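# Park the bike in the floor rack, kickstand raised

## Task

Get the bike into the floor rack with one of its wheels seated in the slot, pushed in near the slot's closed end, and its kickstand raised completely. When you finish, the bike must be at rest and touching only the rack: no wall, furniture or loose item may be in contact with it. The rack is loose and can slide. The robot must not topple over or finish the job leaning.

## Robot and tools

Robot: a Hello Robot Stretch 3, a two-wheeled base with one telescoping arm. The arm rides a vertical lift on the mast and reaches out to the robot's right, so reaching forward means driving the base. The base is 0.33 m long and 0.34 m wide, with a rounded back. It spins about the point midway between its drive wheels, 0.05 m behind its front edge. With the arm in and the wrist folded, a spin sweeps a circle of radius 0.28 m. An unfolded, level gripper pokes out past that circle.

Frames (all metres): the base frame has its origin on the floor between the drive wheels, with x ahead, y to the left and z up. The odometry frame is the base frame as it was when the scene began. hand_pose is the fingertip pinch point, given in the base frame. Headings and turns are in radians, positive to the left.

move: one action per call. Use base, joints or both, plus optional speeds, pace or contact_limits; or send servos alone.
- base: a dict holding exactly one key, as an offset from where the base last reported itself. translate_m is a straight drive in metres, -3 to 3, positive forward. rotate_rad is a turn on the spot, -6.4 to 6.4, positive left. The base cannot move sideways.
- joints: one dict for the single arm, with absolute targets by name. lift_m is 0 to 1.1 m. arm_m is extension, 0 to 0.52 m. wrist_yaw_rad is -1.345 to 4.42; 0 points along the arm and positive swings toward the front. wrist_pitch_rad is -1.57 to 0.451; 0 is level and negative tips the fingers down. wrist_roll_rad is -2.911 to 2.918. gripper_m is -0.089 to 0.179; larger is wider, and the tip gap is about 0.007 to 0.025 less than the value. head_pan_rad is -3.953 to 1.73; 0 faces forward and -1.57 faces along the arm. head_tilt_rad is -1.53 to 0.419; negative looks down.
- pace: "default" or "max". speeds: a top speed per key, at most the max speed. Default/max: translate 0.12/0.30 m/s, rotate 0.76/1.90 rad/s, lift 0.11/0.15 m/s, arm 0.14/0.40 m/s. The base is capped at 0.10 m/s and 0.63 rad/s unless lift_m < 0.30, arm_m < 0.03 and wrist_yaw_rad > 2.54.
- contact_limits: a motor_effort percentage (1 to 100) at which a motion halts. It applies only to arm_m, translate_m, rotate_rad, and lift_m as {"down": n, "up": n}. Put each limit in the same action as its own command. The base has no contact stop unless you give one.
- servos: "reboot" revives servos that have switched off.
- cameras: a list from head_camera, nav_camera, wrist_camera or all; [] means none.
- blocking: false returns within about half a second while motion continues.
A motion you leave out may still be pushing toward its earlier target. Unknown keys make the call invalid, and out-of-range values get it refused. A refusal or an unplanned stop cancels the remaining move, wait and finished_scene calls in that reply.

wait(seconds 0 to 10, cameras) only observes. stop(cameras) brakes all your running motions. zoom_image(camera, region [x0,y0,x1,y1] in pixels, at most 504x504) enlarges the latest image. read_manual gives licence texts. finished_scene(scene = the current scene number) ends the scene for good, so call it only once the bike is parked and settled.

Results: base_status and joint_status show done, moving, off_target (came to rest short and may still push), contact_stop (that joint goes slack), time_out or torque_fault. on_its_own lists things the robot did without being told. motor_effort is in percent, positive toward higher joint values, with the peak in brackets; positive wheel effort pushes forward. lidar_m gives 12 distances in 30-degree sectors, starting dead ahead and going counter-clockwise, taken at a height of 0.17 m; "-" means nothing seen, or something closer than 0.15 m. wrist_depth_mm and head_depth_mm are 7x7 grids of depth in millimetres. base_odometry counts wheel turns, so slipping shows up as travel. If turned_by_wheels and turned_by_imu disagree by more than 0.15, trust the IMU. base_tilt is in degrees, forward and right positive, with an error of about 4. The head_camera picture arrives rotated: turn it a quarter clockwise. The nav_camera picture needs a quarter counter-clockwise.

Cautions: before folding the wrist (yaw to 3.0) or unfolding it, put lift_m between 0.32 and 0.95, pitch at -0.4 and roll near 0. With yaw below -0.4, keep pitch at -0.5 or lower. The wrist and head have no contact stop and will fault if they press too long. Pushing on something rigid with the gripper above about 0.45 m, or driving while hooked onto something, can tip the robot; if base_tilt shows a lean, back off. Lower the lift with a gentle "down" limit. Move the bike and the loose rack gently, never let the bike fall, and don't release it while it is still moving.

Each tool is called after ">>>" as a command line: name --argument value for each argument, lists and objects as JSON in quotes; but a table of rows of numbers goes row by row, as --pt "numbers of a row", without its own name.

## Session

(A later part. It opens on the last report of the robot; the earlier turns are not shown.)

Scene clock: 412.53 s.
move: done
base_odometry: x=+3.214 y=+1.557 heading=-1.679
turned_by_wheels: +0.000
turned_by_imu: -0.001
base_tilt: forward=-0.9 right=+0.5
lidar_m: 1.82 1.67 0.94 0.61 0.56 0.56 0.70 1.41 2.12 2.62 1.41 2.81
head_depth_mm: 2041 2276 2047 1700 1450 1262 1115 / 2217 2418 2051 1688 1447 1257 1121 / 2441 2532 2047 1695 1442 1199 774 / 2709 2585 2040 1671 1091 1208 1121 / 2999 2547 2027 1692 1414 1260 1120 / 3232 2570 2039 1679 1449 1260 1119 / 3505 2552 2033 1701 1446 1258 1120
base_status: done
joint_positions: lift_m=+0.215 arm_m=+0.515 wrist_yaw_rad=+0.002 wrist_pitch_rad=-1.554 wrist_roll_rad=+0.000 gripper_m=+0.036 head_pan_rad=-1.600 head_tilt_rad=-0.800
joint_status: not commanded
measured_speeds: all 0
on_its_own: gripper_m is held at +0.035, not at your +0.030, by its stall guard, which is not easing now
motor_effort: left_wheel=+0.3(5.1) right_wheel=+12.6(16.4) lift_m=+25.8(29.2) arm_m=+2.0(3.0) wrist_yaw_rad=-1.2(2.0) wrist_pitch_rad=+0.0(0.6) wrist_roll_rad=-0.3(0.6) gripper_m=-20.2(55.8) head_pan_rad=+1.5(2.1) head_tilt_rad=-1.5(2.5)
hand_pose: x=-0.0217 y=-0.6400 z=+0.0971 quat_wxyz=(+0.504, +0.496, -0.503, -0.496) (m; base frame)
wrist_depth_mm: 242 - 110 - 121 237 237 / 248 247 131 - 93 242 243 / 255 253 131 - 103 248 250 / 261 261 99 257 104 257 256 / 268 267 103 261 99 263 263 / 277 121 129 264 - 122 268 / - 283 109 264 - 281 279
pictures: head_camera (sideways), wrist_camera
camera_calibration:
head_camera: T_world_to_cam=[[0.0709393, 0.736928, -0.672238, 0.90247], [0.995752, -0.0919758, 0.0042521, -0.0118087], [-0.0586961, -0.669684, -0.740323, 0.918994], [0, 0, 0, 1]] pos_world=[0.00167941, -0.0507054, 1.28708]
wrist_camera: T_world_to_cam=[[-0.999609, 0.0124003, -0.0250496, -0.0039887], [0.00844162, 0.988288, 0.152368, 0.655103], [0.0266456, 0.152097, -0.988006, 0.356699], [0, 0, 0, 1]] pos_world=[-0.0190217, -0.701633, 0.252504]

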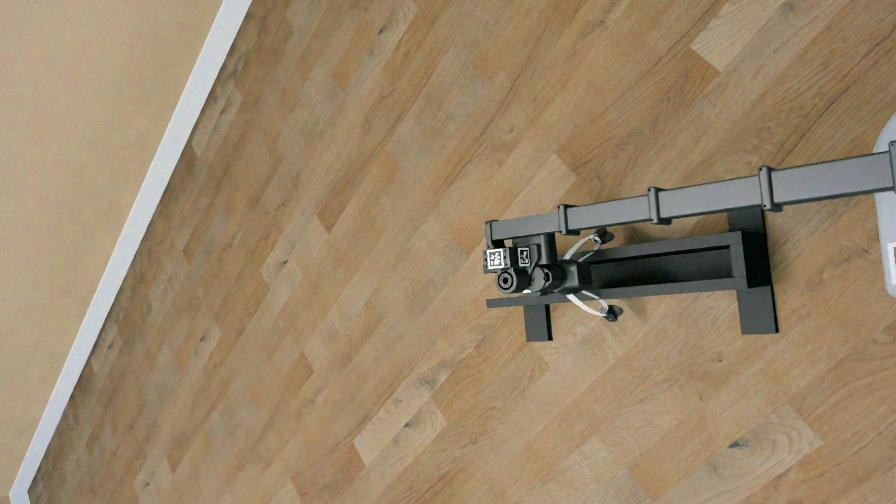

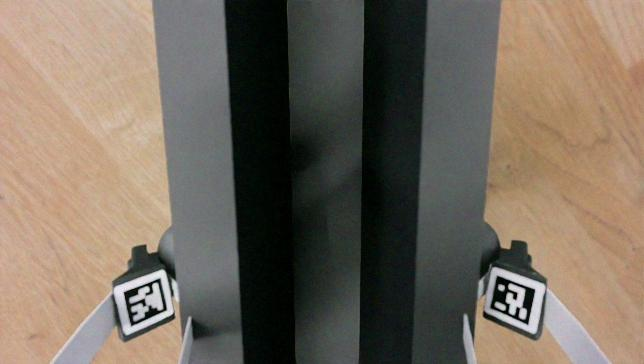

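>>> move --base '{"rotate_rad": -0.439}' --speeds '{"rotate_rad": 0.2}' --cameras '["head_camera"]'

>>> move --base '{"translate_m": 0.306}' --cameras '["head_camera"]'

>>> move --base '{"rotate_rad": 0.9}' --speeds '{"rotate_rad": 0.2}' --cameras '["head_camera", "nav_camera","wrist_camera"]'

Scene clock: 429.13 s.
move: done
base_odometry: x=+3.214 y=+1.557 heading=-2.118
turned_by_wheels: -0.438
turned_by_imu: -0.443
base_tilt: forward=-0.8 right=+0.5
lidar_m: 2.53 1.76 1.67 0.84 0.59 0.56 0.57 0.75 1.77 2.15 2.81 1.41
head_depth_mm: 1787 2049 2053 1690 1445 1268 1118 / 1853 2102 2038 1704 1449 1265 1120 / 1928 2211 2037 1693 1454 1199 775 / 2004 2306 2060 1684 1097 1197 1119 / 2056 2348 2043 1678 1412 1261 1120 / 2165 2415 2039 1675 1454 1258 1114 / 2248 2510 2051 1685 1448 1263 1117
base_status: done
joint_positions: lift_m=+0.215 arm_m=+0.515 wrist_yaw_rad=+0.002 wrist_pitch_rad=-1.554 wrist_roll_rad=-0.001 gripper_m=+0.036 head_pan_rad=-1.600 head_tilt_rad=-0.800
joint_status: not commanded
measured_speeds: all 0
on_its_own: gripper_m is held at +0.035, not at your +0.030, by its stall guard, which is not easing now
motor_effort: left_wheel=+10.0(18.9) right_wheel=-14.3(19.6) lift_m=+25.0(25.8) arm_m=+10.6(11.7) wrist_yaw_rad=-1.1(1.9) wrist_pitch_rad=-0.2(0.3) wrist_roll_rad=-0.1(0.6) gripper_m=-19.9(21.8) head_pan_rad=+3.3(3.4) head_tilt_rad=-1.5(3.4)
hand_pose: x=-0.0217 y=-0.6401 z=+0.0971 quat_wxyz=(+0.505, +0.497, -0.503, -0.495) (m; base frame)
wrist_depth_mm: 242 - 137 - 116 237 235 / 249 247 136 244 93 243 244 / 256 253 114 247 96 247 250 / 263 261 99 251 98 255 256 / 270 268 103 251 100 262 264 / 277 122 134 253 103 122 271 / - 128 112 211 108 280 278
pictures: head_camera (sideways)
camera_calibration:
head_camera: T_world_to_cam=[[0.0709393, 0.736928, -0.672238, 0.90247], [0.995752, -0.0919758, 0.0042521, -0.0118087], [-0.0586961, -0.669684, -0.740323, 0.918994], [0, 0, 0, 1]] pos_world=[0.00167941, -0.0507054, 1.28708]

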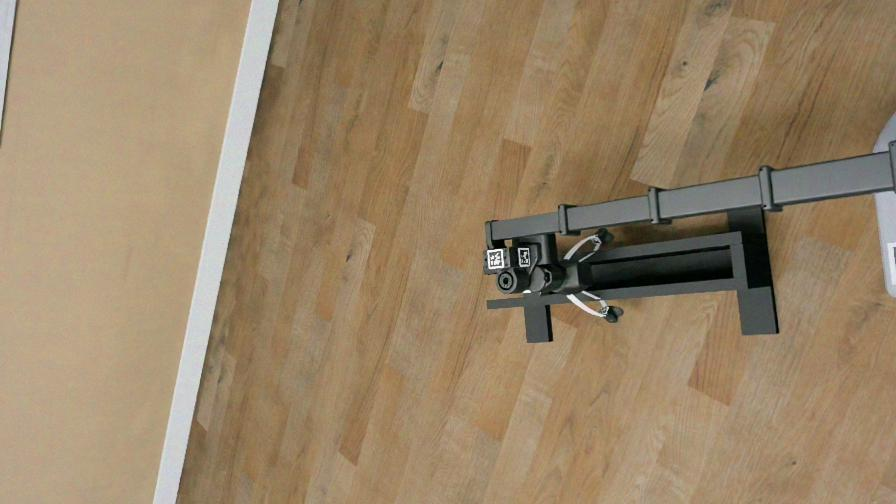

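Scene clock: 433.30 s.
move: done
base_odometry: x=+3.055 y=+1.296 heading=-2.118
turned_by_wheels: +0.000
turned_by_imu: +0.000
base_tilt: forward=-0.7 right=+0.5
lidar_m: 2.31 1.62 1.53 1.26 0.88 0.83 0.85 1.12 2.23 2.28 1.18 1.21
head_depth_mm: 1912 2199 2044 1706 1442 1267 1118 / 1975 2258 2050 1696 1452 1264 1123 / 2067 2329 2041 1699 1452 1201 775 / 2110 2385 2048 1697 1091 1217 1119 / 2196 2467 2038 1680 1421 1263 1116 / 2315 2538 2048 1697 1446 1260 1123 / 2397 2601 2057 1681 1447 1256 1123
base_status: done
joint_positions: lift_m=+0.215 arm_m=+0.515 wrist_yaw_rad=+0.002 wrist_pitch_rad=-1.555 wrist_roll_rad=-0.001 gripper_m=+0.036 head_pan_rad=-1.600 head_tilt_rad=-0.800
joint_status: not commanded
measured_speeds: all 0
on_its_own: gripper_m is held at +0.035, not at your +0.030, by its stall guard, which is not easing now
motor_effort: left_wheel=+1.6(12.1) right_wheel=+8.7(14.4) lift_m=+28.3(29.3) arm_m=+13.1(13.9) wrist_yaw_rad=-1.8(2.3) wrist_pitch_rad=-0.1(0.3) wrist_roll_rad=+0.3(0.5) gripper_m=-19.0(21.5) head_pan_rad=+2.9(4.1) head_tilt_rad=-2.4(4.0)
hand_pose: x=-0.0217 y=-0.6400 z=+0.0971 quat_wxyz=(+0.505, +0.497, -0.503, -0.496) (m; base frame)
wrist_depth_mm: 242 - 112 - 120 236 237 / 247 248 132 - 93 243 243 / 254 254 132 - 96 249 249 / 261 261 99 255 99 256 256 / 269 267 103 258 103 264 264 / 277 121 130 259 103 122 270 / - 284 109 260 108 282 275
pictures: head_camera (sideways)
camera_calibration:
head_camera: T_world_to_cam=[[0.0705684, 0.736983, -0.672217, 0.902445], [0.995802, -0.0914302, 0.00429875, -0.0118437], [-0.0582928, -0.669698, -0.740342, 0.919018], [0, 0, 0, 1]] pos_world=[0.00168199, -0.0507046, 1.28708]

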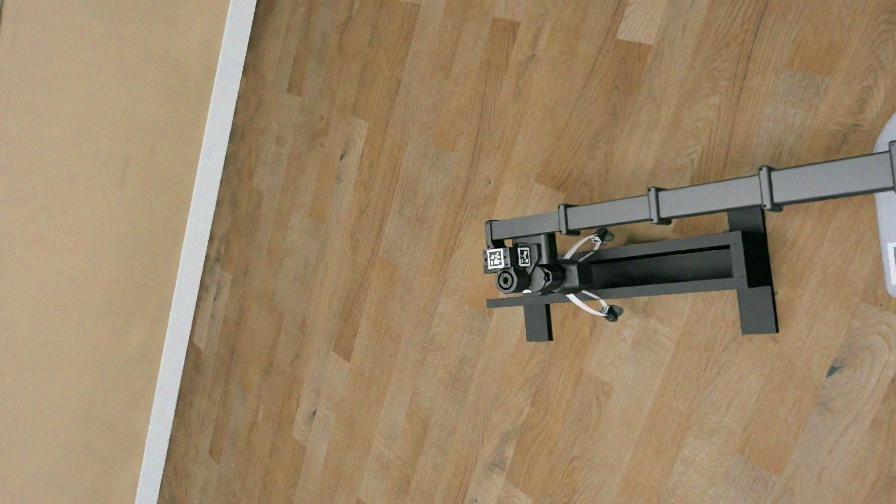

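Scene clock: 438.33 s.
move: done
base_odometry: x=+3.055 y=+1.296 heading=-1.219
turned_by_wheels: +0.899
turned_by_imu: +0.906
base_tilt: forward=-0.8 right=+0.6
lidar_m: 1.53 1.54 0.93 0.83 0.83 1.00 1.84 2.24 2.67 1.19 2.83 1.73
head_depth_mm: 3229 2572 2048 1703 1447 1267 1119 / 3470 2561 2031 1689 1455 1264 1119 / 3448 2574 2040 1679 1445 1198 772 / 3438 2379 1602 1639 1092 1241 1126 / 3417 2016 1736 1689 1418 1267 1121 / 3371 2511 2031 1680 1449 1267 1115 / 3250 2545 2013 1694 1445 1254 1118
base_status: done
joint_positions: lift_m=+0.215 arm_m=+0.515 wrist_yaw_rad=-0.001 wrist_pitch_rad=-1.555 wrist_roll_rad=+0.002 gripper_m=+0.036 head_pan_rad=-1.600 head_tilt_rad=-0.800
joint_status: not commanded
measured_speeds: all 0
on_its_own: gripper_m is held at +0.035, not at your +0.030, by its stall guard, which is not easing now
motor_effort: left_wheel=-14.5(19.4) right_wheel=+15.3(21.7) lift_m=+21.9(32.0) arm_m=+11.9(13.8) wrist_yaw_rad=+1.1(1.8) wrist_pitch_rad=-0.1(0.2) wrist_roll_rad=-1.1(1.4) gripper_m=-19.3(21.5) head_pan_rad=+2.7(3.8) head_tilt_rad=-2.8(4.2)
hand_pose: x=-0.0216 y=-0.6400 z=+0.0971 quat_wxyz=(+0.503, +0.495, -0.504, -0.497) (m; base frame)
wrist_depth_mm: 240 239 109 - 123 235 236 / 248 246 130 - 93 244 243 / 253 255 130 - 104 251 248 / 260 261 99 255 98 256 256 / 271 267 103 259 - 263 264 / 275 121 129 260 - 122 271 / - 284 108 261 - 277 276
pictures: head_camera (sideways), nav_camera (sideways), wrist_camera
camera_calibration:
head_camera: T_world_to_cam=[[0.0705684, 0.736983, -0.672217, 0.902445], [0.995802, -0.0914302, 0.00429875, -0.0118437], [-0.0582928, -0.669698, -0.740342, 0.919018], [0, 0, 0, 1]] pos_world=[0.00168199, -0.0507046, 1.28708]
nav_camera: T_world_to_cam=[[-0.0233488, -0.699669, 0.714086, -0.884607], [-0.99963, 0.0263063, -0.00691021, 0.0653598], [-0.0139501, -0.713983, -0.700024, 0.87343], [0, 0, 0, 1]] pos_world=[0.0568655, 0.00296302, 1.24356]
wrist_camera: T_world_to_cam=[[-0.999545, 0.0167548, -0.0250768, -0.00112244], [0.0127407, 0.988231, 0.152439, 0.655147], [0.0273358, 0.152051, -0.987995, 0.356685], [0, 0, 0, 1]] pos_world=[-0.0192192, -0.701652, 0.252504]

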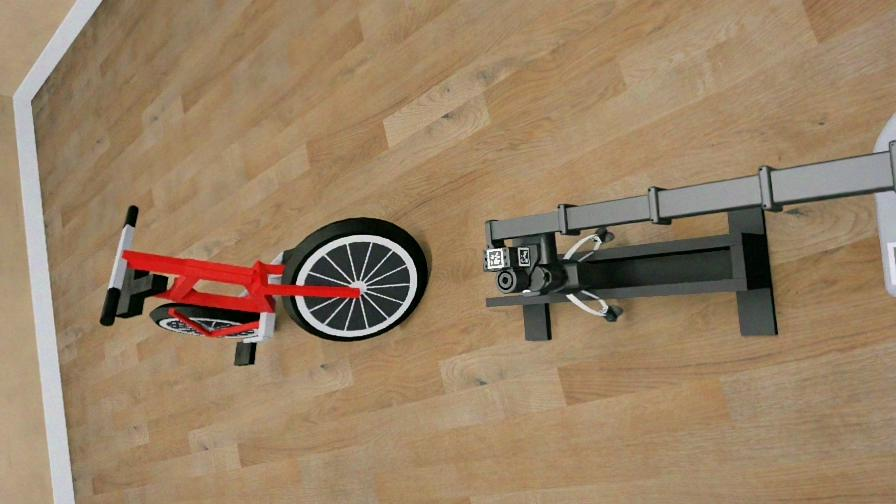

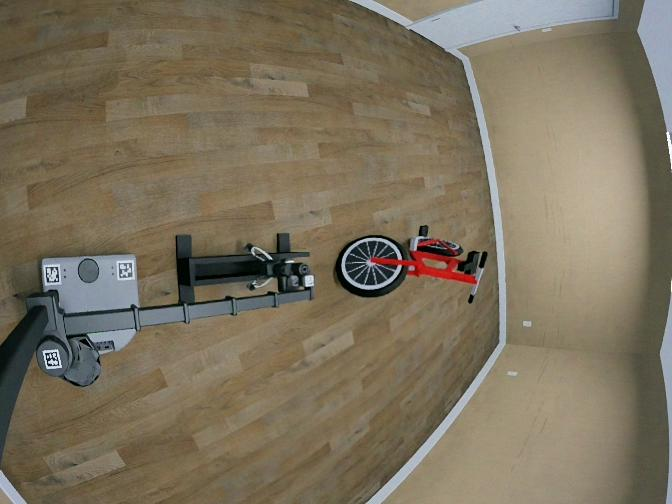

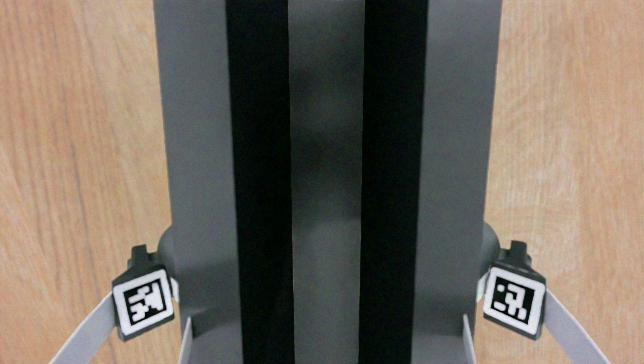

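>>> move --joints '{"gripper_m": 0.17}' --cameras '[]'

>>> move --joints '{"lift_m": 0.55}' --pace "max" --cameras '["wrist_camera"]'

>>> move --joints '{"arm_m": 0.0, "head_pan_rad": -1.7, "head_tilt_rad": -0.55}' --cameras '["head_camera"]'

>>> zoom_image --camera "head_camera" --region '[80, 150, 500, 500]'

Scene clock: 457.53 s.
move: done
base_odometry: x=+3.055 y=+1.296 heading=-1.219
turned_by_wheels: +0.000
turned_by_imu: -0.001
base_tilt: forward=-0.8 right=+0.6
lidar_m: 1.53 1.53 0.94 0.83 0.83 0.99 1.84 2.24 2.67 1.19 2.84 1.73
head_depth_mm: 3220 2598 2037 1693 1451 1264 1121 / 3458 2561 2053 1687 1452 1257 1120 / 3489 2539 2039 1681 1442 1196 776 / 3470 2365 1604 1640 1095 1238 1122 / 3480 2033 1729 1681 1413 1263 1112 / 3324 2532 2045 1695 1438 1264 1119 / 3278 2552 2040 1683 1446 1261 1110
base_status: not commanded
joint_positions: lift_m=+0.215 arm_m=+0.515 wrist_yaw_rad=-0.001 wrist_pitch_rad=-1.555 wrist_roll_rad=+0.002 gripper_m=+0.170 head_pan_rad=-1.600 head_tilt_rad=-0.800
joint_status: all done
measured_speeds: all 0
motor_effort: left_wheel=-9.8(15.1) right_wheel=+10.6(16.0) lift_m=+33.1(33.4) arm_m=+11.7(12.6) wrist_yaw_rad=+1.0(1.1) wrist_pitch_rad=-0.1(0.2) wrist_roll_rad=-1.0(1.3) gripper_m=-0.6(100.0) head_pan_rad=+2.1(3.9) head_tilt_rad=-3.4(4.9)
hand_pose: x=-0.0216 y=-0.6400 z=+0.0971 quat_wxyz=(+0.503, +0.495, -0.504, -0.497) (m; base frame)
wrist_depth_mm: 240 - 93 - 106 235 236 / 246 246 128 - 91 240 242 / 254 253 128 - 95 246 248 / 259 261 108 - 97 254 255 / 269 146 108 263 98 261 262 / 272 126 128 262 - 121 269 / 113 124 107 262 - 279 114
pictures: none
No camera images: "cameras" was empty.

Scene clock: 460.57 s.
move: done
base_odometry: x=+3.055 y=+1.296 heading=-1.219
turned_by_wheels: +0.000
turned_by_imu: -0.001
base_tilt: forward=-0.8 right=+0.5
lidar_m: 1.53 1.53 0.94 0.83 0.84 0.99 1.84 2.24 2.67 1.19 2.84 1.73
head_depth_mm: 3241 2599 2015 1702 1444 1261 1111 / 3486 2558 2030 1692 1448 1218 438 / 3482 2558 2042 1575 603 1182 1104 / 3432 2390 1563 915 1418 1235 1116 / 3420 2011 1722 1642 1418 1262 1121 / 3328 2541 2032 1685 1449 1259 1115 / 3246 2558 2034 1680 1441 1253 1117
base_status: not commanded
joint_positions: lift_m=+0.550 arm_m=+0.515 wrist_yaw_rad=-0.001 wrist_pitch_rad=-1.554 wrist_roll_rad=+0.002 gripper_m=+0.170 head_pan_rad=-1.600 head_tilt_rad=-0.800
joint_status: all done
measured_speeds: all 0
motor_effort: left_wheel=-9.9(10.9) right_wheel=+10.2(11.1) lift_m=+33.5(36.0) arm_m=+10.9(12.2) wrist_yaw_rad=+0.9(1.5) wrist_pitch_rad=-0.2(0.2) wrist_roll_rad=-1.0(1.4) gripper_m=+0.8(1.9) head_pan_rad=+2.6(3.8) head_tilt_rad=-3.9(4.9)
hand_pose: x=-0.0216 y=-0.6400 z=+0.4321 quat_wxyz=(+0.503, +0.495, -0.504, -0.497) (m; base frame)
wrist_depth_mm: 550 549 542 417 540 549 539 / 572 564 567 415 553 558 556 / 575 587 569 423 570 569 574 / 597 596 593 434 594 588 582 / 618 602 613 451 608 598 600 / 635 141 628 461 621 122 607 / 113 641 641 646 640 629 114
pictures: wrist_camera
camera_calibration:
wrist_camera: T_world_to_cam=[[-0.999545, 0.016754, -0.0250784, 0.00727872], [0.0127424, 0.988246, 0.152342, 0.604148], [0.027336, 0.151953, -0.98801, 0.687603], [0, 0, 0, 1]] pos_world=[-0.0192192, -0.701652, 0.587504]

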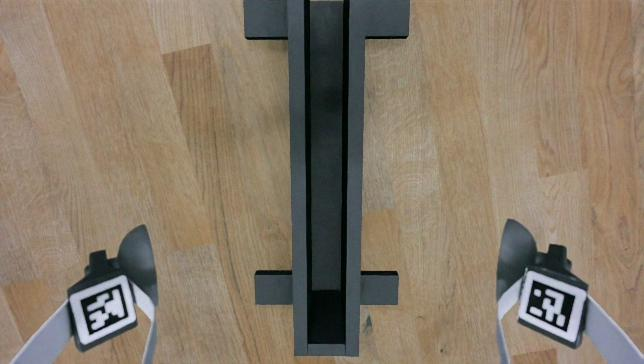

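Scene clock: 465.50 s.
move: done
base_odometry: x=+3.055 y=+1.296 heading=-1.219
turned_by_wheels: +0.000
turned_by_imu: -0.001
base_tilt: forward=-0.8 right=+0.6
lidar_m: 1.53 1.53 0.94 0.83 0.83 0.99 1.84 2.24 2.67 1.19 2.84 1.73
head_depth_mm: 2887 3107 3053 2235 1745 1435 1208 / 3259 3550 3140 2261 1751 1438 1216 / 3742 - 3142 2237 1772 1431 1214 / 3612 - 3138 2255 1687 1446 1191 / 3528 3898 2974 1665 1639 1384 1189 / 3412 3747 3188 2149 1719 1447 1218 / 3261 3577 3213 2253 1768 1445 1220
base_status: not commanded
joint_positions: lift_m=+0.550 arm_m=+0.003 wrist_yaw_rad=-0.001 wrist_pitch_rad=-1.554 wrist_roll_rad=+0.002 gripper_m=+0.170 head_pan_rad=-1.700 head_tilt_rad=-0.550
joint_status: all done
joint sent to its limit — arm_m, lower limit.
measured_speeds: all 0
motor_effort: left_wheel=-9.0(10.5) right_wheel=+9.8(10.8) lift_m=+31.7(33.3) arm_m=-12.3(14.9) wrist_yaw_rad=+0.3(1.4) wrist_pitch_rad=-0.1(0.3) wrist_roll_rad=-1.0(1.4) gripper_m=+0.0(2.1) head_pan_rad=-2.2(6.2) head_tilt_rad=+3.0(4.4)
hand_pose: x=-0.0216 y=-0.1278 z=+0.4321 quat_wxyz=(+0.503, +0.495, -0.504, -0.497) (m; base frame)
wrist_depth_mm: 554 548 547 548 545 540 539 / 562 570 567 571 563 557 556 / 589 578 580 573 568 570 574 / 591 602 595 436 433 587 584 / 617 600 619 442 450 446 606 / 634 140 621 457 456 126 598 / 113 645 641 474 472 640 114
pictures: head_camera (sideways)
camera_calibration:
head_camera: T_world_to_cam=[[0.119407, 0.538651, -0.834025, 1.11313], [0.982084, -0.187428, 0.0195545, -0.0316256], [-0.145787, -0.821417, -0.551381, 0.673789], [0, 0, 0, 1]] pos_world=[-0.00362674, -0.0520545, 1.30051]

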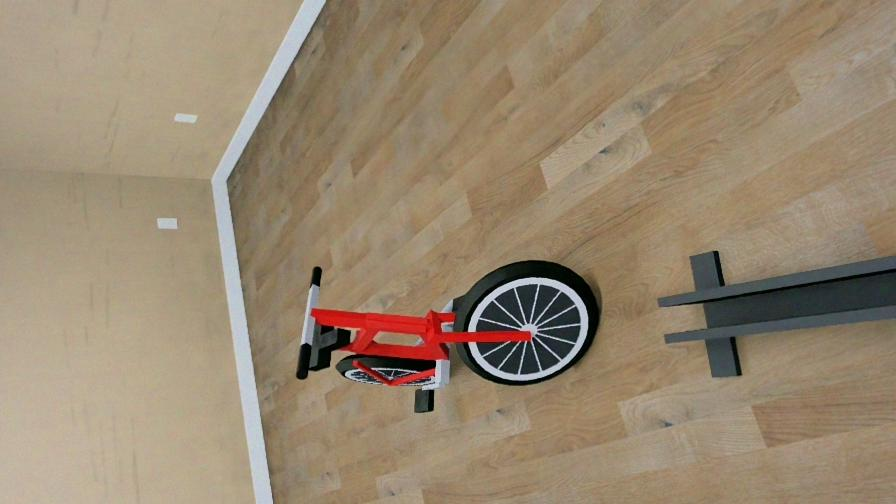

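Scaled by 1.200 from the camera's 896x504 image, which has a finer 1280x720 frame.

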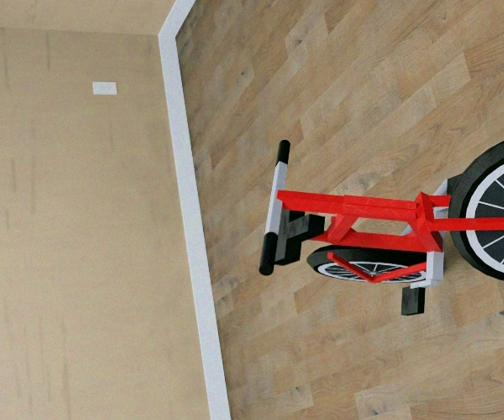

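>>> move --base '{"translate_m": 0.57}' --joints '{"lift_m": 0.85}' --cameras '[]'

>>> move --base '{"rotate_rad": -1.571}' --joints '{"head_pan_rad": -0.8, "head_tilt_rad": -0.5}' --cameras '["head_camera"]'

Scene clock: 510.13 s.
move: done
base_odometry: x=+3.251 y=+0.761 heading=-1.219
turned_by_wheels: +0.000
turned_by_imu: +0.001
base_tilt: forward=-0.8 right=+0.5
lidar_m: 0.98 0.98 1.07 0.95 0.95 1.14 2.12 2.80 1.39 2.07 1.80 1.10
head_depth_mm: 3614 3869 3139 2251 1696 1352 - / 3852 - 2943 1734 1706 1455 - / 3651 - 2849 2085 1749 1476 - / 3544 3985 3118 2251 1759 1441 - / 3410 3819 3155 2275 1761 1441 1245 / 3255 3575 3103 2245 1763 1437 1218 / 3171 3453 3149 2270 1756 1442 1215
base_status: done
joint_positions: lift_m=+0.850 arm_m=+0.003 wrist_yaw_rad=-0.001 wrist_pitch_rad=-1.554 wrist_roll_rad=+0.002 gripper_m=+0.170 head_pan_rad=-1.700 head_tilt_rad=-0.550
joint_status: all done
measured_speeds: all 0
motor_effort: left_wheel=-3.3(8.0) right_wheel=+10.9(15.1) lift_m=+33.7(37.0) arm_m=-10.2(12.7) wrist_yaw_rad=+0.0(1.5) wrist_pitch_rad=-0.1(0.3) wrist_roll_rad=-1.1(1.4) gripper_m=+0.5(2.1) head_pan_rad=-2.6(3.9) head_tilt_rad=+2.7(4.0)
hand_pose: x=-0.0216 y=-0.1278 z=+0.7321 quat_wxyz=(+0.503, +0.495, -0.504, -0.497) (m; base frame)
wrist_depth_mm: 830 837 817 813 826 807 800 / 853 853 860 854 824 843 816 / 879 866 871 838 844 876 858 / 874 887 882 722 737 885 856 / 912 910 890 737 747 890 899 / 953 141 953 946 928 122 899 / 113 963 967 956 960 946 114
pictures: none
No camera images: "cameras" was empty.

Scene clock: 513.73 s.
move: done
base_odometry: x=+3.251 y=+0.761 heading=-2.789
turned_by_wheels: -1.570
turned_by_imu: -1.590
base_tilt: forward=-0.7 right=+0.5
lidar_m: 2.05 1.80 1.10 0.98 0.98 1.07 0.95 0.95 1.14 2.11 2.80 1.38
head_depth_mm: 2315 2537 2726 2423 1837 1494 1242 / 2445 2676 2925 2431 1852 1488 1245 / 2522 2806 3115 2407 1853 1493 1189 / 2671 2954 3162 2452 1850 1490 1208 / 2833 3116 3357 2442 1841 1397 1253 / 2992 3369 3514 2453 1741 1438 1256 / 3225 3647 3548 2451 1673 1500 1255
base_status: done
joint_positions: lift_m=+0.850 arm_m=+0.003 wrist_yaw_rad=-0.001 wrist_pitch_rad=-1.554 wrist_roll_rad=+0.002 gripper_m=+0.170 head_pan_rad=-0.799 head_tilt_rad=-0.499
joint_status: all done
measured_speeds: all 0
motor_effort: left_wheel=+10.4(14.4) right_wheel=-10.0(13.8) lift_m=+31.7(34.2) arm_m=-12.2(13.1) wrist_yaw_rad=+0.7(1.2) wrist_pitch_rad=-0.1(0.2) wrist_roll_rad=-1.4(1.5) gripper_m=-0.6(2.3) head_pan_rad=-2.6(6.4) head_tilt_rad=+1.7(4.9)
hand_pose: x=-0.0216 y=-0.1279 z=+0.7321 quat_wxyz=(+0.503, +0.495, -0.504, -0.497) (m; base frame)
wrist_depth_mm: 805 833 815 810 832 810 812 / 859 852 850 831 850 826 834 / 864 870 880 851 845 848 831 / 888 893 874 712 732 900 864 / 905 917 891 739 766 887 887 / 933 140 949 937 949 122 927 / 114 971 938 968 965 986 114
pictures: head_camera (sideways)
camera_calibration:
head_camera: T_world_to_cam=[[-0.318249, 0.397451, -0.860668, 1.15054], [0.755998, 0.654185, 0.0225533, -0.0341867], [0.572001, -0.643486, -0.508666, 0.613781], [0, 0, 0, 1]] pos_world=[0.0409217, -0.0399609, 1.30322]

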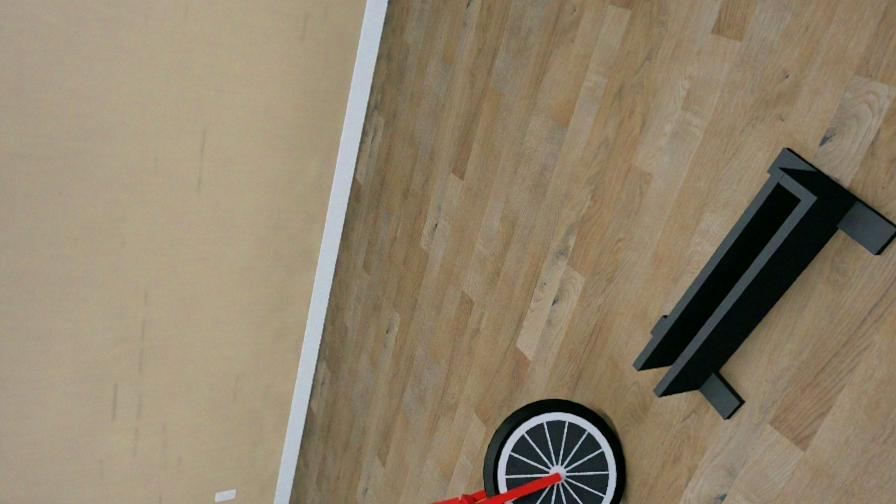

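>>> move --base '{"translate_m": 1.15}' --joints '{"head_pan_rad": -1.3, "head_tilt_rad": -0.7}' --cameras '["head_camera","nav_camera","wrist_camera"]'

>>> zoom_image --camera "head_camera" --region '[100, 0, 600, 504]'

Scene clock: 535.90 s.
move: done
base_odometry: x=+2.172 y=+0.364 heading=-2.789
turned_by_wheels: +0.000
turned_by_imu: +0.003
base_tilt: forward=-0.8 right=+0.5
lidar_m: 2.70 2.17 1.36 1.21 1.21 1.45 2.07 2.08 2.49 0.60 0.55 0.87
head_depth_mm: 2214 2548 2375 1866 1536 1378 - / 2214 2530 2353 1865 1546 1368 - / 2202 2509 2350 1867 1552 1298 1105 / 2200 2526 2359 1873 1203 1217 1151 / 2196 2524 2363 1821 1113 1139 1148 / 2228 2514 2354 1753 1516 1314 1147 / 2202 2521 2362 1882 1255 1294 1147
base_status: done
joint_positions: lift_m=+0.850 arm_m=+0.003 wrist_yaw_rad=-0.001 wrist_pitch_rad=-1.554 wrist_roll_rad=+0.002 gripper_m=+0.170 head_pan_rad=-1.300 head_tilt_rad=-0.700
joint_status: all done
measured_speeds: all 0
motor_effort: left_wheel=+3.9(12.5) right_wheel=+2.7(7.1) lift_m=+26.0(31.6) arm_m=-11.6(13.9) wrist_yaw_rad=+0.2(1.2) wrist_pitch_rad=-0.1(0.3) wrist_roll_rad=-1.1(1.5) gripper_m=+0.6(2.2) head_pan_rad=+2.6(5.0) head_tilt_rad=-5.4(5.8)
hand_pose: x=-0.0216 y=-0.1279 z=+0.7321 quat_wxyz=(+0.503, +0.495, -0.504, -0.497) (m; base frame)
wrist_depth_mm: 815 834 811 801 804 812 818 / 862 832 850 842 833 822 824 / 873 873 856 875 833 852 859 / 890 878 901 715 751 863 870 / 931 925 927 754 773 907 903 / 964 141 936 915 921 122 886 / 114 959 952 961 956 971 114
pictures: head_camera (sideways), nav_camera (sideways), wrist_camera
camera_calibration:
head_camera: T_world_to_cam=[[-0.131449, 0.656844, -0.74248, 0.995294], [0.978158, 0.207597, 0.0104792, -0.0197787], [0.16102, -0.724885, -0.669786, 0.825871], [0, 0, 0, 1]] pos_world=[0.0171961, -0.0509858, 1.29235]
nav_camera: T_world_to_cam=[[0.164428, -0.603372, 0.780324, -0.972139], [-0.962595, -0.270863, -0.00660395, 0.0647798], [0.215345, -0.75005, -0.625341, 0.774856], [0, 0, 0, 1]] pos_world=[0.0553423, 0.0121656, 1.24356]
wrist_camera: T_world_to_cam=[[-0.999545, 0.0167527, -0.0250787, 0.00622077], [0.0127411, 0.988246, 0.152342, 0.052266], [0.027336, 0.151953, -0.98801, 0.906176], [0, 0, 0, 1]] pos_world=[-0.0192192, -0.189452, 0.887504]

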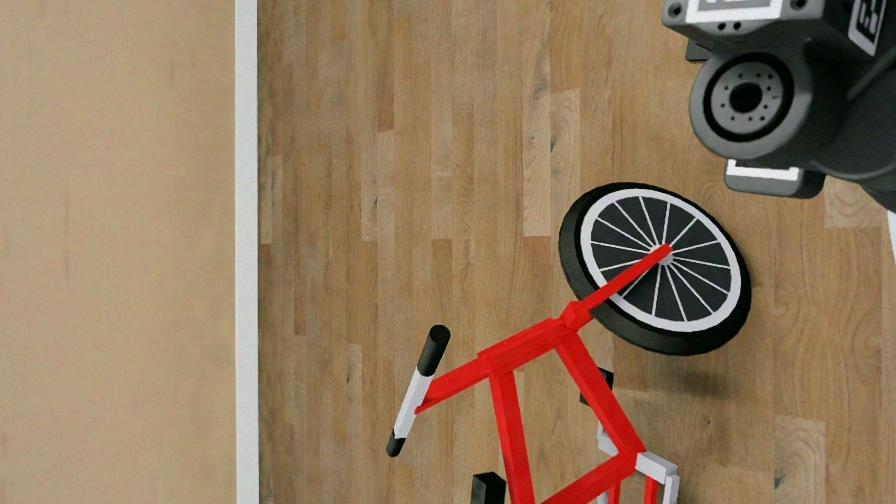

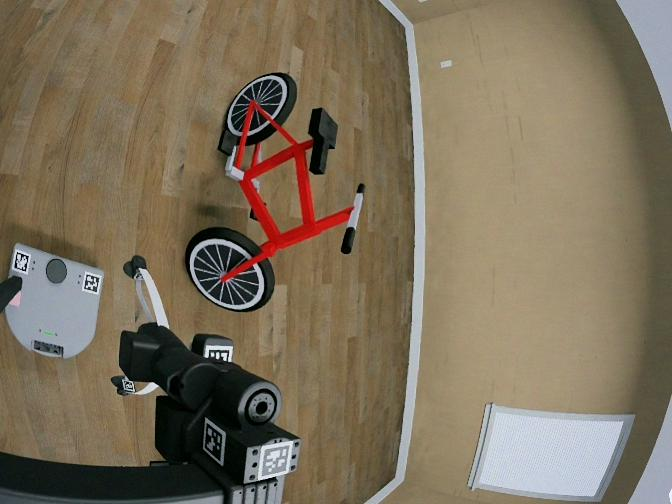

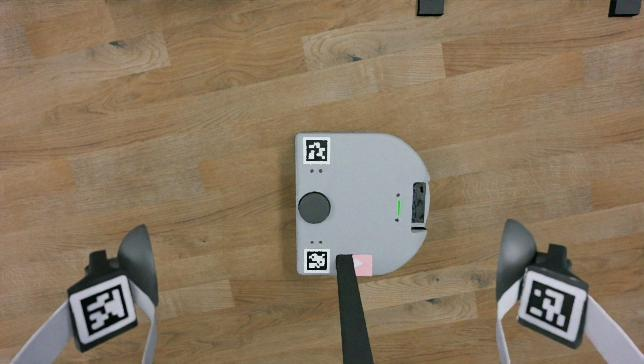

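Scaled by 1.000.

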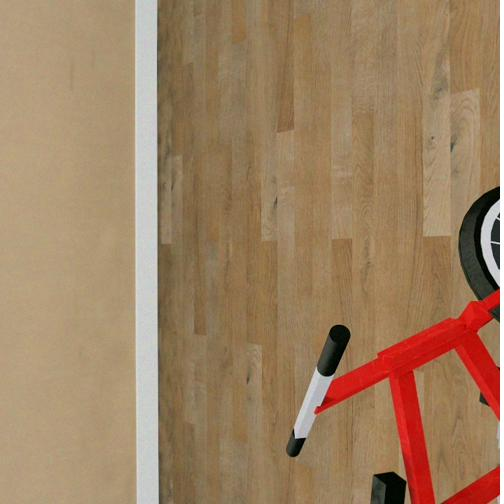

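>>> move --joints '{"lift_m": 1.02, "wrist_roll_rad": -0.85, "head_pan_rad": -1.7, "head_tilt_rad": -0.6}' --cameras '[]'

>>> move --base '{"translate_m": 0.33}' --joints '{"arm_m": 0.48}' --cameras '["head_camera","wrist_camera"]'

Scene clock: 582.87 s.
move: done
base_odometry: x=+2.172 y=+0.364 heading=-2.789
turned_by_wheels: +0.000
turned_by_imu: -0.001
base_tilt: forward=-0.9 right=+0.5
lidar_m: 2.69 2.17 1.36 1.21 1.21 1.45 2.07 2.08 2.50 0.60 0.55 0.88
head_depth_mm: 2613 2847 - - - - 1139 / 2592 2830 - - - - - / 2475 2740 - - - - - / 2393 2663 2892 - - - - / 2278 2540 2751 - - - - / 2184 2444 2621 2118 1687 - 1118 / 2125 2344 2547 2134 1677 1463 1123
base_status: not commanded
joint_positions: lift_m=+1.020 arm_m=+0.003 wrist_yaw_rad=-0.001 wrist_pitch_rad=-1.554 wrist_roll_rad=-0.843 gripper_m=+0.170 head_pan_rad=-1.704 head_tilt_rad=-0.601
joint_status: all done
measured_speeds: all 0
motor_effort: left_wheel=+4.1(5.2) right_wheel=+2.3(3.2) lift_m=+32.0(36.4) arm_m=-11.7(12.7) wrist_yaw_rad=+0.6(1.1) wrist_pitch_rad=+0.0(0.2) wrist_roll_rad=-2.3(4.3) gripper_m=+0.6(2.0) head_pan_rad=+3.3(4.2) head_tilt_rad=+2.1(5.4)
hand_pose: x=-0.0215 y=-0.1280 z=+0.9021 quat_wxyz=(+0.666, +0.656, -0.253, -0.250) (m; base frame)
wrist_depth_mm: - - 966 960 963 977 961 / - - - - - - - / - - - - - - - / - - - 899 - - - / - - - 932 - - - / - 140 - - - 122 - / 113 - - - - - 114
pictures: none
No camera images: "cameras" was empty.

Scene clock: 587.57 s.
move: done
base_odometry: x=+1.862 y=+0.250 heading=-2.789
turned_by_wheels: +0.000
turned_by_imu: +0.000
base_tilt: forward=-0.8 right=+0.6
lidar_m: 2.37 2.32 1.43 1.28 1.28 1.54 2.39 2.40 0.58 0.49 0.65 0.76
head_depth_mm: 2617 - - 1999 1657 1354 1190 / 2454 - 2555 2089 1681 1387 1188 / 2322 2768 2800 2095 1679 1230 1172 / 399 2591 2746 2089 1621 1056 1117 / 488 516 2445 2107 996 1330 1190 / 2066 552 2449 1968 1580 1300 1166 / 2045 2249 2484 2132 1633 1019 1092
base_status: done
joint_positions: lift_m=+1.020 arm_m=+0.480 wrist_yaw_rad=-0.001 wrist_pitch_rad=-1.554 wrist_roll_rad=-0.844 gripper_m=+0.170 head_pan_rad=-1.700 head_tilt_rad=-0.600
joint_status: all done
measured_speeds: all 0
motor_effort: left_wheel=+4.2(10.3) right_wheel=+2.2(8.1) lift_m=+25.3(32.7) arm_m=+12.2(15.1) wrist_yaw_rad=+0.4(1.2) wrist_pitch_rad=-0.3(0.3) wrist_roll_rad=-2.2(2.8) gripper_m=+0.7(1.9) head_pan_rad=+2.9(4.6) head_tilt_rad=+2.1(4.0)
hand_pose: x=-0.0215 y=-0.6052 z=+0.9021 quat_wxyz=(+0.666, +0.656, -0.253, -0.250) (m; base frame)
wrist_depth_mm: - - 604 957 970 963 949 / - - 819 546 - - - / - - - 749 - - - / - - - - - - - / - - - - - - - / - 140 969 - - 122 - / 114 862 - - - - 114
pictures: head_camera (sideways), wrist_camera
camera_calibration:
head_camera: T_world_to_cam=[[0.124772, 0.57932, -0.805494, 1.07589], [0.981963, -0.188338, 0.0166532, -0.027906], [-0.142057, -0.793043, -0.59237, 0.727103], [0, 0, 0, 1]] pos_world=[-0.00354774, -0.0519135, 1.2978]
wrist_camera: T_world_to_cam=[[-0.675629, -0.737118, -0.0135063, -0.44111], [-0.729386, 0.665651, 0.157813, 0.282035], [-0.107336, 0.116475, -0.987377, 1.12179], [0, 0, 0, 1]] pos_world=[0.028094, -0.643547, 1.05716]

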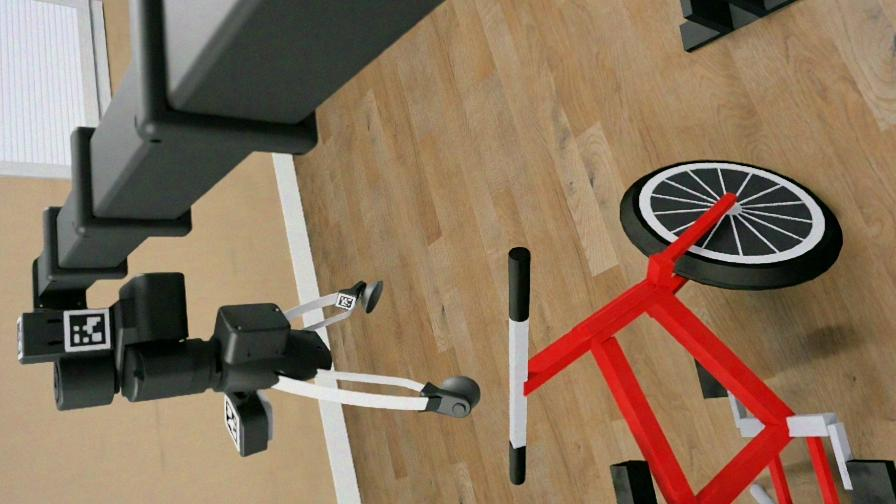

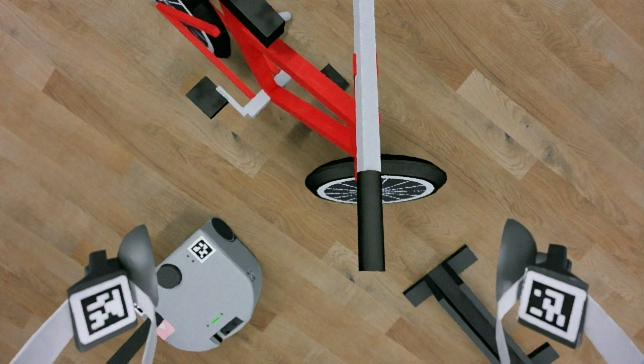

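>>> move --base '{"translate_m": -0.034}' --joints '{"arm_m": 0.515, "lift_m": 0.95}' --cameras '["head_camera","wrist_camera"]'

Scene clock: 618.03 s.
move: done
base_odometry: x=+1.894 y=+0.262 heading=-2.789
turned_by_wheels: +0.000
turned_by_imu: -0.001
base_tilt: forward=-0.9 right=+0.5
lidar_m: 2.41 2.25 1.42 1.27 1.27 1.53 2.37 2.37 0.63 0.49 0.66 0.76
head_depth_mm: 2610 2977 2944 - - 1362 1182 / 2525 2840 3031 - 1622 1390 1186 / 2426 2600 310 2023 1679 1279 1185 / 2298 460 2707 2098 1684 1099 1115 / 2208 563 631 2090 1587 1297 1164 / 2122 2255 643 2029 955 1334 1197 / 2053 2265 2473 2098 1629 1148 1091
base_status: done
joint_positions: lift_m=+0.950 arm_m=+0.515 wrist_yaw_rad=-0.001 wrist_pitch_rad=-1.554 wrist_roll_rad=-0.844 gripper_m=+0.170 head_pan_rad=-1.700 head_tilt_rad=-0.600
joint_status: all done
measured_speeds: all 0
motor_effort: left_wheel=-1.6(6.9) right_wheel=-3.4(8.2) lift_m=+25.8(26.8) arm_m=+12.5(15.1) wrist_yaw_rad=+0.8(1.0) wrist_pitch_rad=-0.1(0.3) wrist_roll_rad=-2.4(2.6) gripper_m=+1.1(2.1) head_pan_rad=+2.8(3.7) head_tilt_rad=+3.0(3.6)
hand_pose: x=-0.0215 y=-0.6402 z=+0.8321 quat_wxyz=(+0.666, +0.655, -0.253, -0.250) (m; base frame)
wrist_depth_mm: 927 943 696 893 902 896 894 / 955 943 734 476 923 938 926 / 959 979 944 546 943 951 957 / - - - 273 953 990 987 / - - - - - - - / - 140 923 - - 122 - / 114 898 958 - - - 114
pictures: head_camera (sideways), wrist_camera
camera_calibration:
head_camera: T_world_to_cam=[[0.124772, 0.57932, -0.805494, 1.07589], [0.981963, -0.188338, 0.0166532, -0.027906], [-0.142057, -0.793043, -0.59237, 0.727103], [0, 0, 0, 1]] pos_world=[-0.00354774, -0.0519135, 1.2978]
wrist_camera: T_world_to_cam=[[-0.675612, -0.737136, -0.0133606, -0.468012], [-0.729404, 0.665667, 0.157666, 0.316537], [-0.107328, 0.116266, -0.987402, 1.05663], [0, 0, 0, 1]] pos_world=[0.028094, -0.678547, 0.987158]

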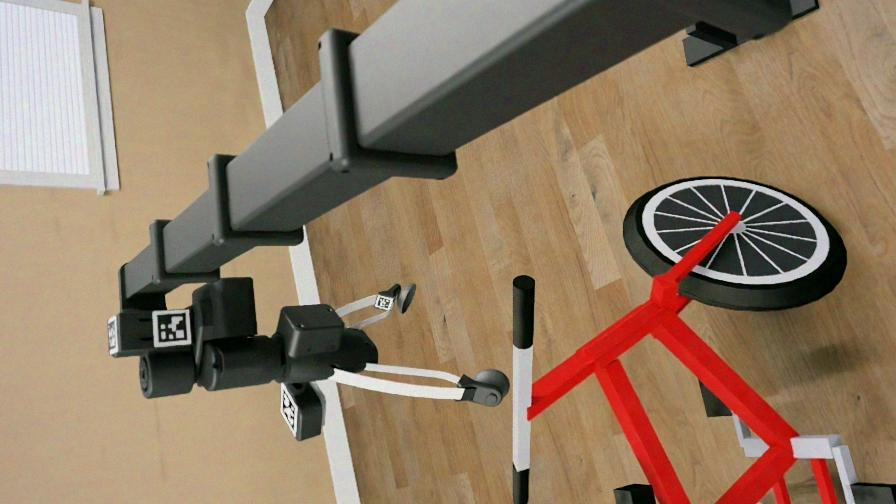

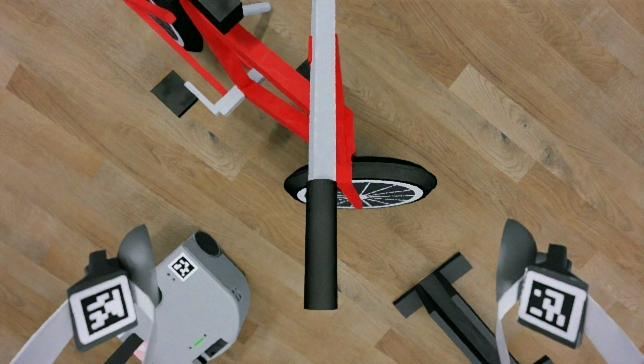

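>>> move --joints '{"lift_m": 0.862}' --speeds '{"lift_m": 0.06}' --contact_limits '{"lift_m": {"down": 15}}' --cameras '["head_camera","wrist_camera"]'

Scene clock: 627.57 s.
move: done
base_odometry: x=+1.894 y=+0.262 heading=-2.789
turned_by_wheels: +0.000
turned_by_imu: -0.001
base_tilt: forward=-0.9 right=+0.5
lidar_m: 2.40 2.25 1.42 1.27 1.27 1.53 2.36 2.37 0.63 0.49 0.67 0.76
head_depth_mm: 2635 2994 2799 2118 1731 - - / 2500 2825 2835 2092 292 1330 1186 / 2400 2710 2843 353 1539 1280 1183 / 2317 2554 512 2023 1680 1101 1125 / 2231 2392 620 1907 1598 1305 1166 / 2154 2373 2525 2033 952 1331 1196 / 2051 2267 2511 2108 1624 1147 1088
base_status: not commanded
joint_positions: lift_m=+0.862 arm_m=+0.515 wrist_yaw_rad=-0.001 wrist_pitch_rad=-1.554 wrist_roll_rad=-0.844 gripper_m=+0.170 head_pan_rad=-1.700 head_tilt_rad=-0.600
joint_status: all done
measured_speeds: all 0
motor_effort: left_wheel=-2.2(2.9) right_wheel=-4.1(4.1) lift_m=+26.2(27.8) arm_m=+9.3(11.3) wrist_yaw_rad=+0.6(1.2) wrist_pitch_rad=-0.1(0.3) wrist_roll_rad=-2.6(2.7) gripper_m=+0.3(1.6) head_pan_rad=+2.6(3.7) head_tilt_rad=+3.8(3.8)
contact_limits: lift_m down 15 (down: maximum 72; up: maximum 65)
hand_pose: x=-0.0215 y=-0.6402 z=+0.7441 quat_wxyz=(+0.666, +0.655, -0.253, -0.250) (m; base frame)
wrist_depth_mm: 840 836 426 223 812 828 821 / 857 844 666 376 863 844 827 / 888 857 887 199 879 879 845 / 908 886 908 186 881 905 883 / 924 925 932 178 908 903 919 / 938 140 895 172 945 122 941 / 113 820 824 165 974 822 114
pictures: head_camera (sideways), wrist_camera
camera_calibration:
head_camera: T_world_to_cam=[[0.124772, 0.57932, -0.805494, 1.07589], [0.981963, -0.188338, 0.0166532, -0.027906], [-0.142057, -0.793043, -0.59237, 0.727103], [0, 0, 0, 1]] pos_world=[-0.00354774, -0.0519135, 1.2978]
wrist_camera: T_world_to_cam=[[-0.675612, -0.737136, -0.0133606, -0.469188], [-0.729404, 0.665667, 0.157666, 0.330411], [-0.107328, 0.116266, -0.987402, 0.969737], [0, 0, 0, 1]] pos_world=[0.028094, -0.678547, 0.899158]

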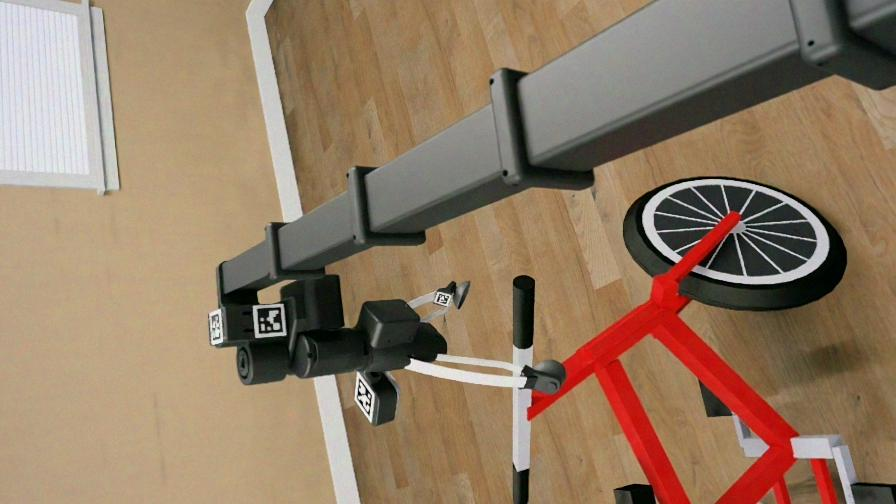

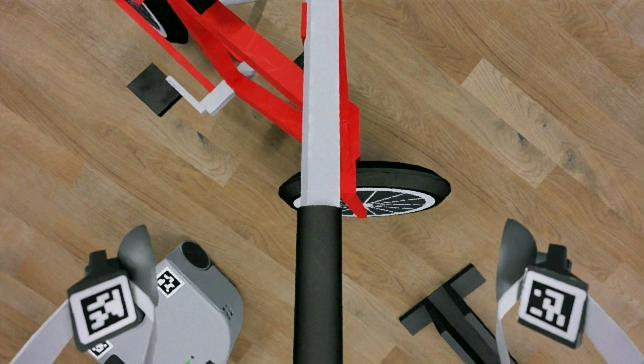

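>>> move --joints '{"lift_m": 0.84}' --cameras '[]'

>>> move --joints '{"gripper_m": -0.02}' --cameras '["head_camera","wrist_camera"]'

Scene clock: 638.17 s.
move: done
base_odometry: x=+1.894 y=+0.262 heading=-2.789
turned_by_wheels: +0.000
turned_by_imu: -0.001
base_tilt: forward=-0.9 right=+0.5
lidar_m: 2.40 2.25 1.42 1.27 1.27 1.53 2.36 2.37 0.63 0.49 0.67 0.76
head_depth_mm: 2631 2960 2813 2080 1676 - - / 2525 2869 2839 2091 306 - 1163 / 2402 2710 2808 376 329 1267 1179 / 2335 2581 536 1963 1675 1103 1123 / 2235 2441 630 1874 1589 1306 1168 / 2133 2393 2575 1970 956 1331 1193 / 2042 2265 2501 2120 1636 1144 1092
base_status: not commanded
joint_positions: lift_m=+0.840 arm_m=+0.515 wrist_yaw_rad=-0.001 wrist_pitch_rad=-1.554 wrist_roll_rad=-0.844 gripper_m=+0.170 head_pan_rad=-1.700 head_tilt_rad=-0.600
joint_status: all done
measured_speeds: all 0
motor_effort: left_wheel=-1.9(2.8) right_wheel=-3.3(4.0) lift_m=+25.5(30.9) arm_m=+7.0(7.9) wrist_yaw_rad=+0.7(1.4) wrist_pitch_rad=-0.1(0.3) wrist_roll_rad=-2.5(2.6) gripper_m=+1.4(1.8) head_pan_rad=+3.3(3.6) head_tilt_rad=+2.2(3.4)
hand_pose: x=-0.0215 y=-0.6402 z=+0.7221 quat_wxyz=(+0.666, +0.655, -0.253, -0.250) (m; base frame)
wrist_depth_mm: 841 813 401 193 787 813 797 / 839 815 622 287 818 831 808 / 863 854 855 302 855 848 842 / 880 881 861 166 860 873 875 / 886 887 911 159 889 899 896 / 915 140 898 153 915 122 906 / 114 792 834 147 962 791 114
pictures: none
No camera images: "cameras" was empty.

Scene clock: 640.63 s.
move: done
base_odometry: x=+1.894 y=+0.262 heading=-2.789
turned_by_wheels: +0.000
turned_by_imu: +0.000
base_tilt: forward=-0.8 right=+0.5
lidar_m: 2.41 2.25 1.42 1.27 1.27 1.53 2.36 2.37 0.63 0.48 0.66 0.76
head_depth_mm: 2650 3000 2826 2101 1675 - - / 2535 2864 2779 2101 306 - 1167 / 2413 2711 2813 377 329 1276 1185 / 2329 2582 537 1965 1680 1106 1121 / 2198 2443 628 742 1590 1303 1171 / 2137 2359 2579 1981 958 1331 1190 / 2045 2286 2479 2118 1637 1146 1089
base_status: not commanded
joint_positions: lift_m=+0.840 arm_m=+0.515 wrist_yaw_rad=-0.001 wrist_pitch_rad=-1.553 wrist_roll_rad=-0.844 gripper_m=-0.019 head_pan_rad=-1.700 head_tilt_rad=-0.600
joint_status: all done
measured_speeds: all 0
motor_effort: left_wheel=-1.2(3.3) right_wheel=-3.5(3.9) lift_m=+30.5(30.5) arm_m=+5.1(8.3) wrist_yaw_rad=+0.5(1.2) wrist_pitch_rad=-0.5(0.5) wrist_roll_rad=-2.1(2.7) gripper_m=-19.8(100.0) head_pan_rad=+2.7(3.7) head_tilt_rad=+3.4(3.5)
hand_pose: x=-0.0215 y=-0.6405 z=+0.7221 quat_wxyz=(+0.667, +0.655, -0.253, -0.250) (m; base frame)
wrist_depth_mm: 802 815 405 193 808 803 803 / 833 824 615 286 823 825 827 / 881 853 855 177 845 852 855 / 891 890 880 165 862 869 859 / 910 910 902 154 901 899 900 / 932 798 128 134 909 911 907 / 943 786 792 145 945 905 935
pictures: head_camera (sideways), wrist_camera
camera_calibration:
head_camera: T_world_to_cam=[[0.124772, 0.57932, -0.805494, 1.07589], [0.981963, -0.188338, 0.0166532, -0.027906], [-0.142057, -0.793043, -0.59237, 0.727103], [0, 0, 0, 1]] pos_world=[-0.00354774, -0.0519135, 1.2978]
wrist_camera: T_world_to_cam=[[-0.675624, -0.73714, -0.0125367, -0.470283], [-0.729392, 0.665854, 0.156928, 0.334724], [-0.10733, 0.115168, -0.987531, 0.94739], [0, 0, 0, 1]] pos_world=[0.028094, -0.67865, 0.877154]

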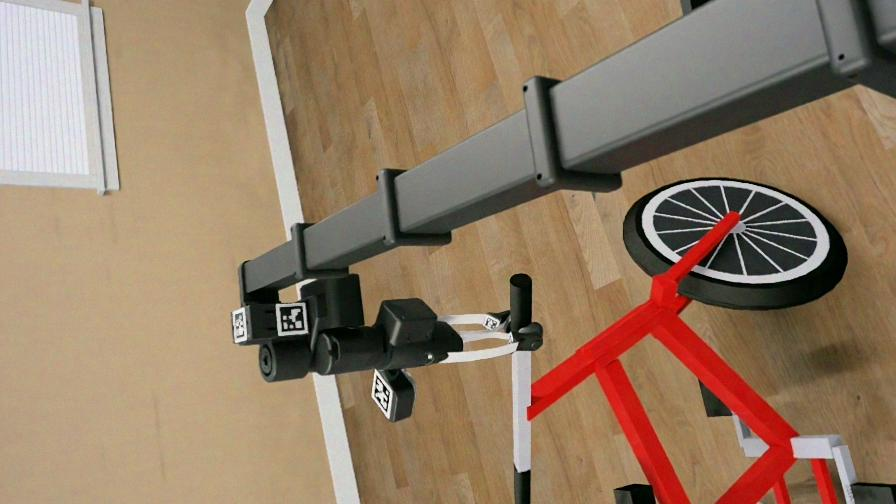

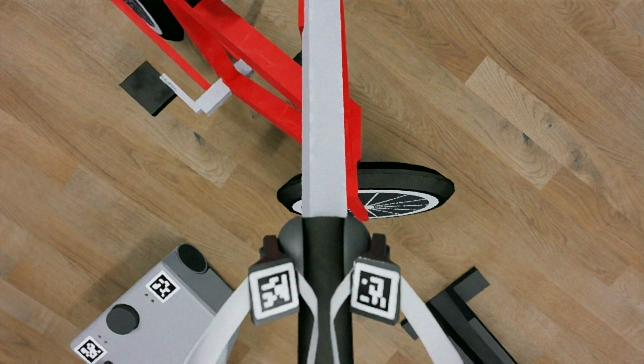

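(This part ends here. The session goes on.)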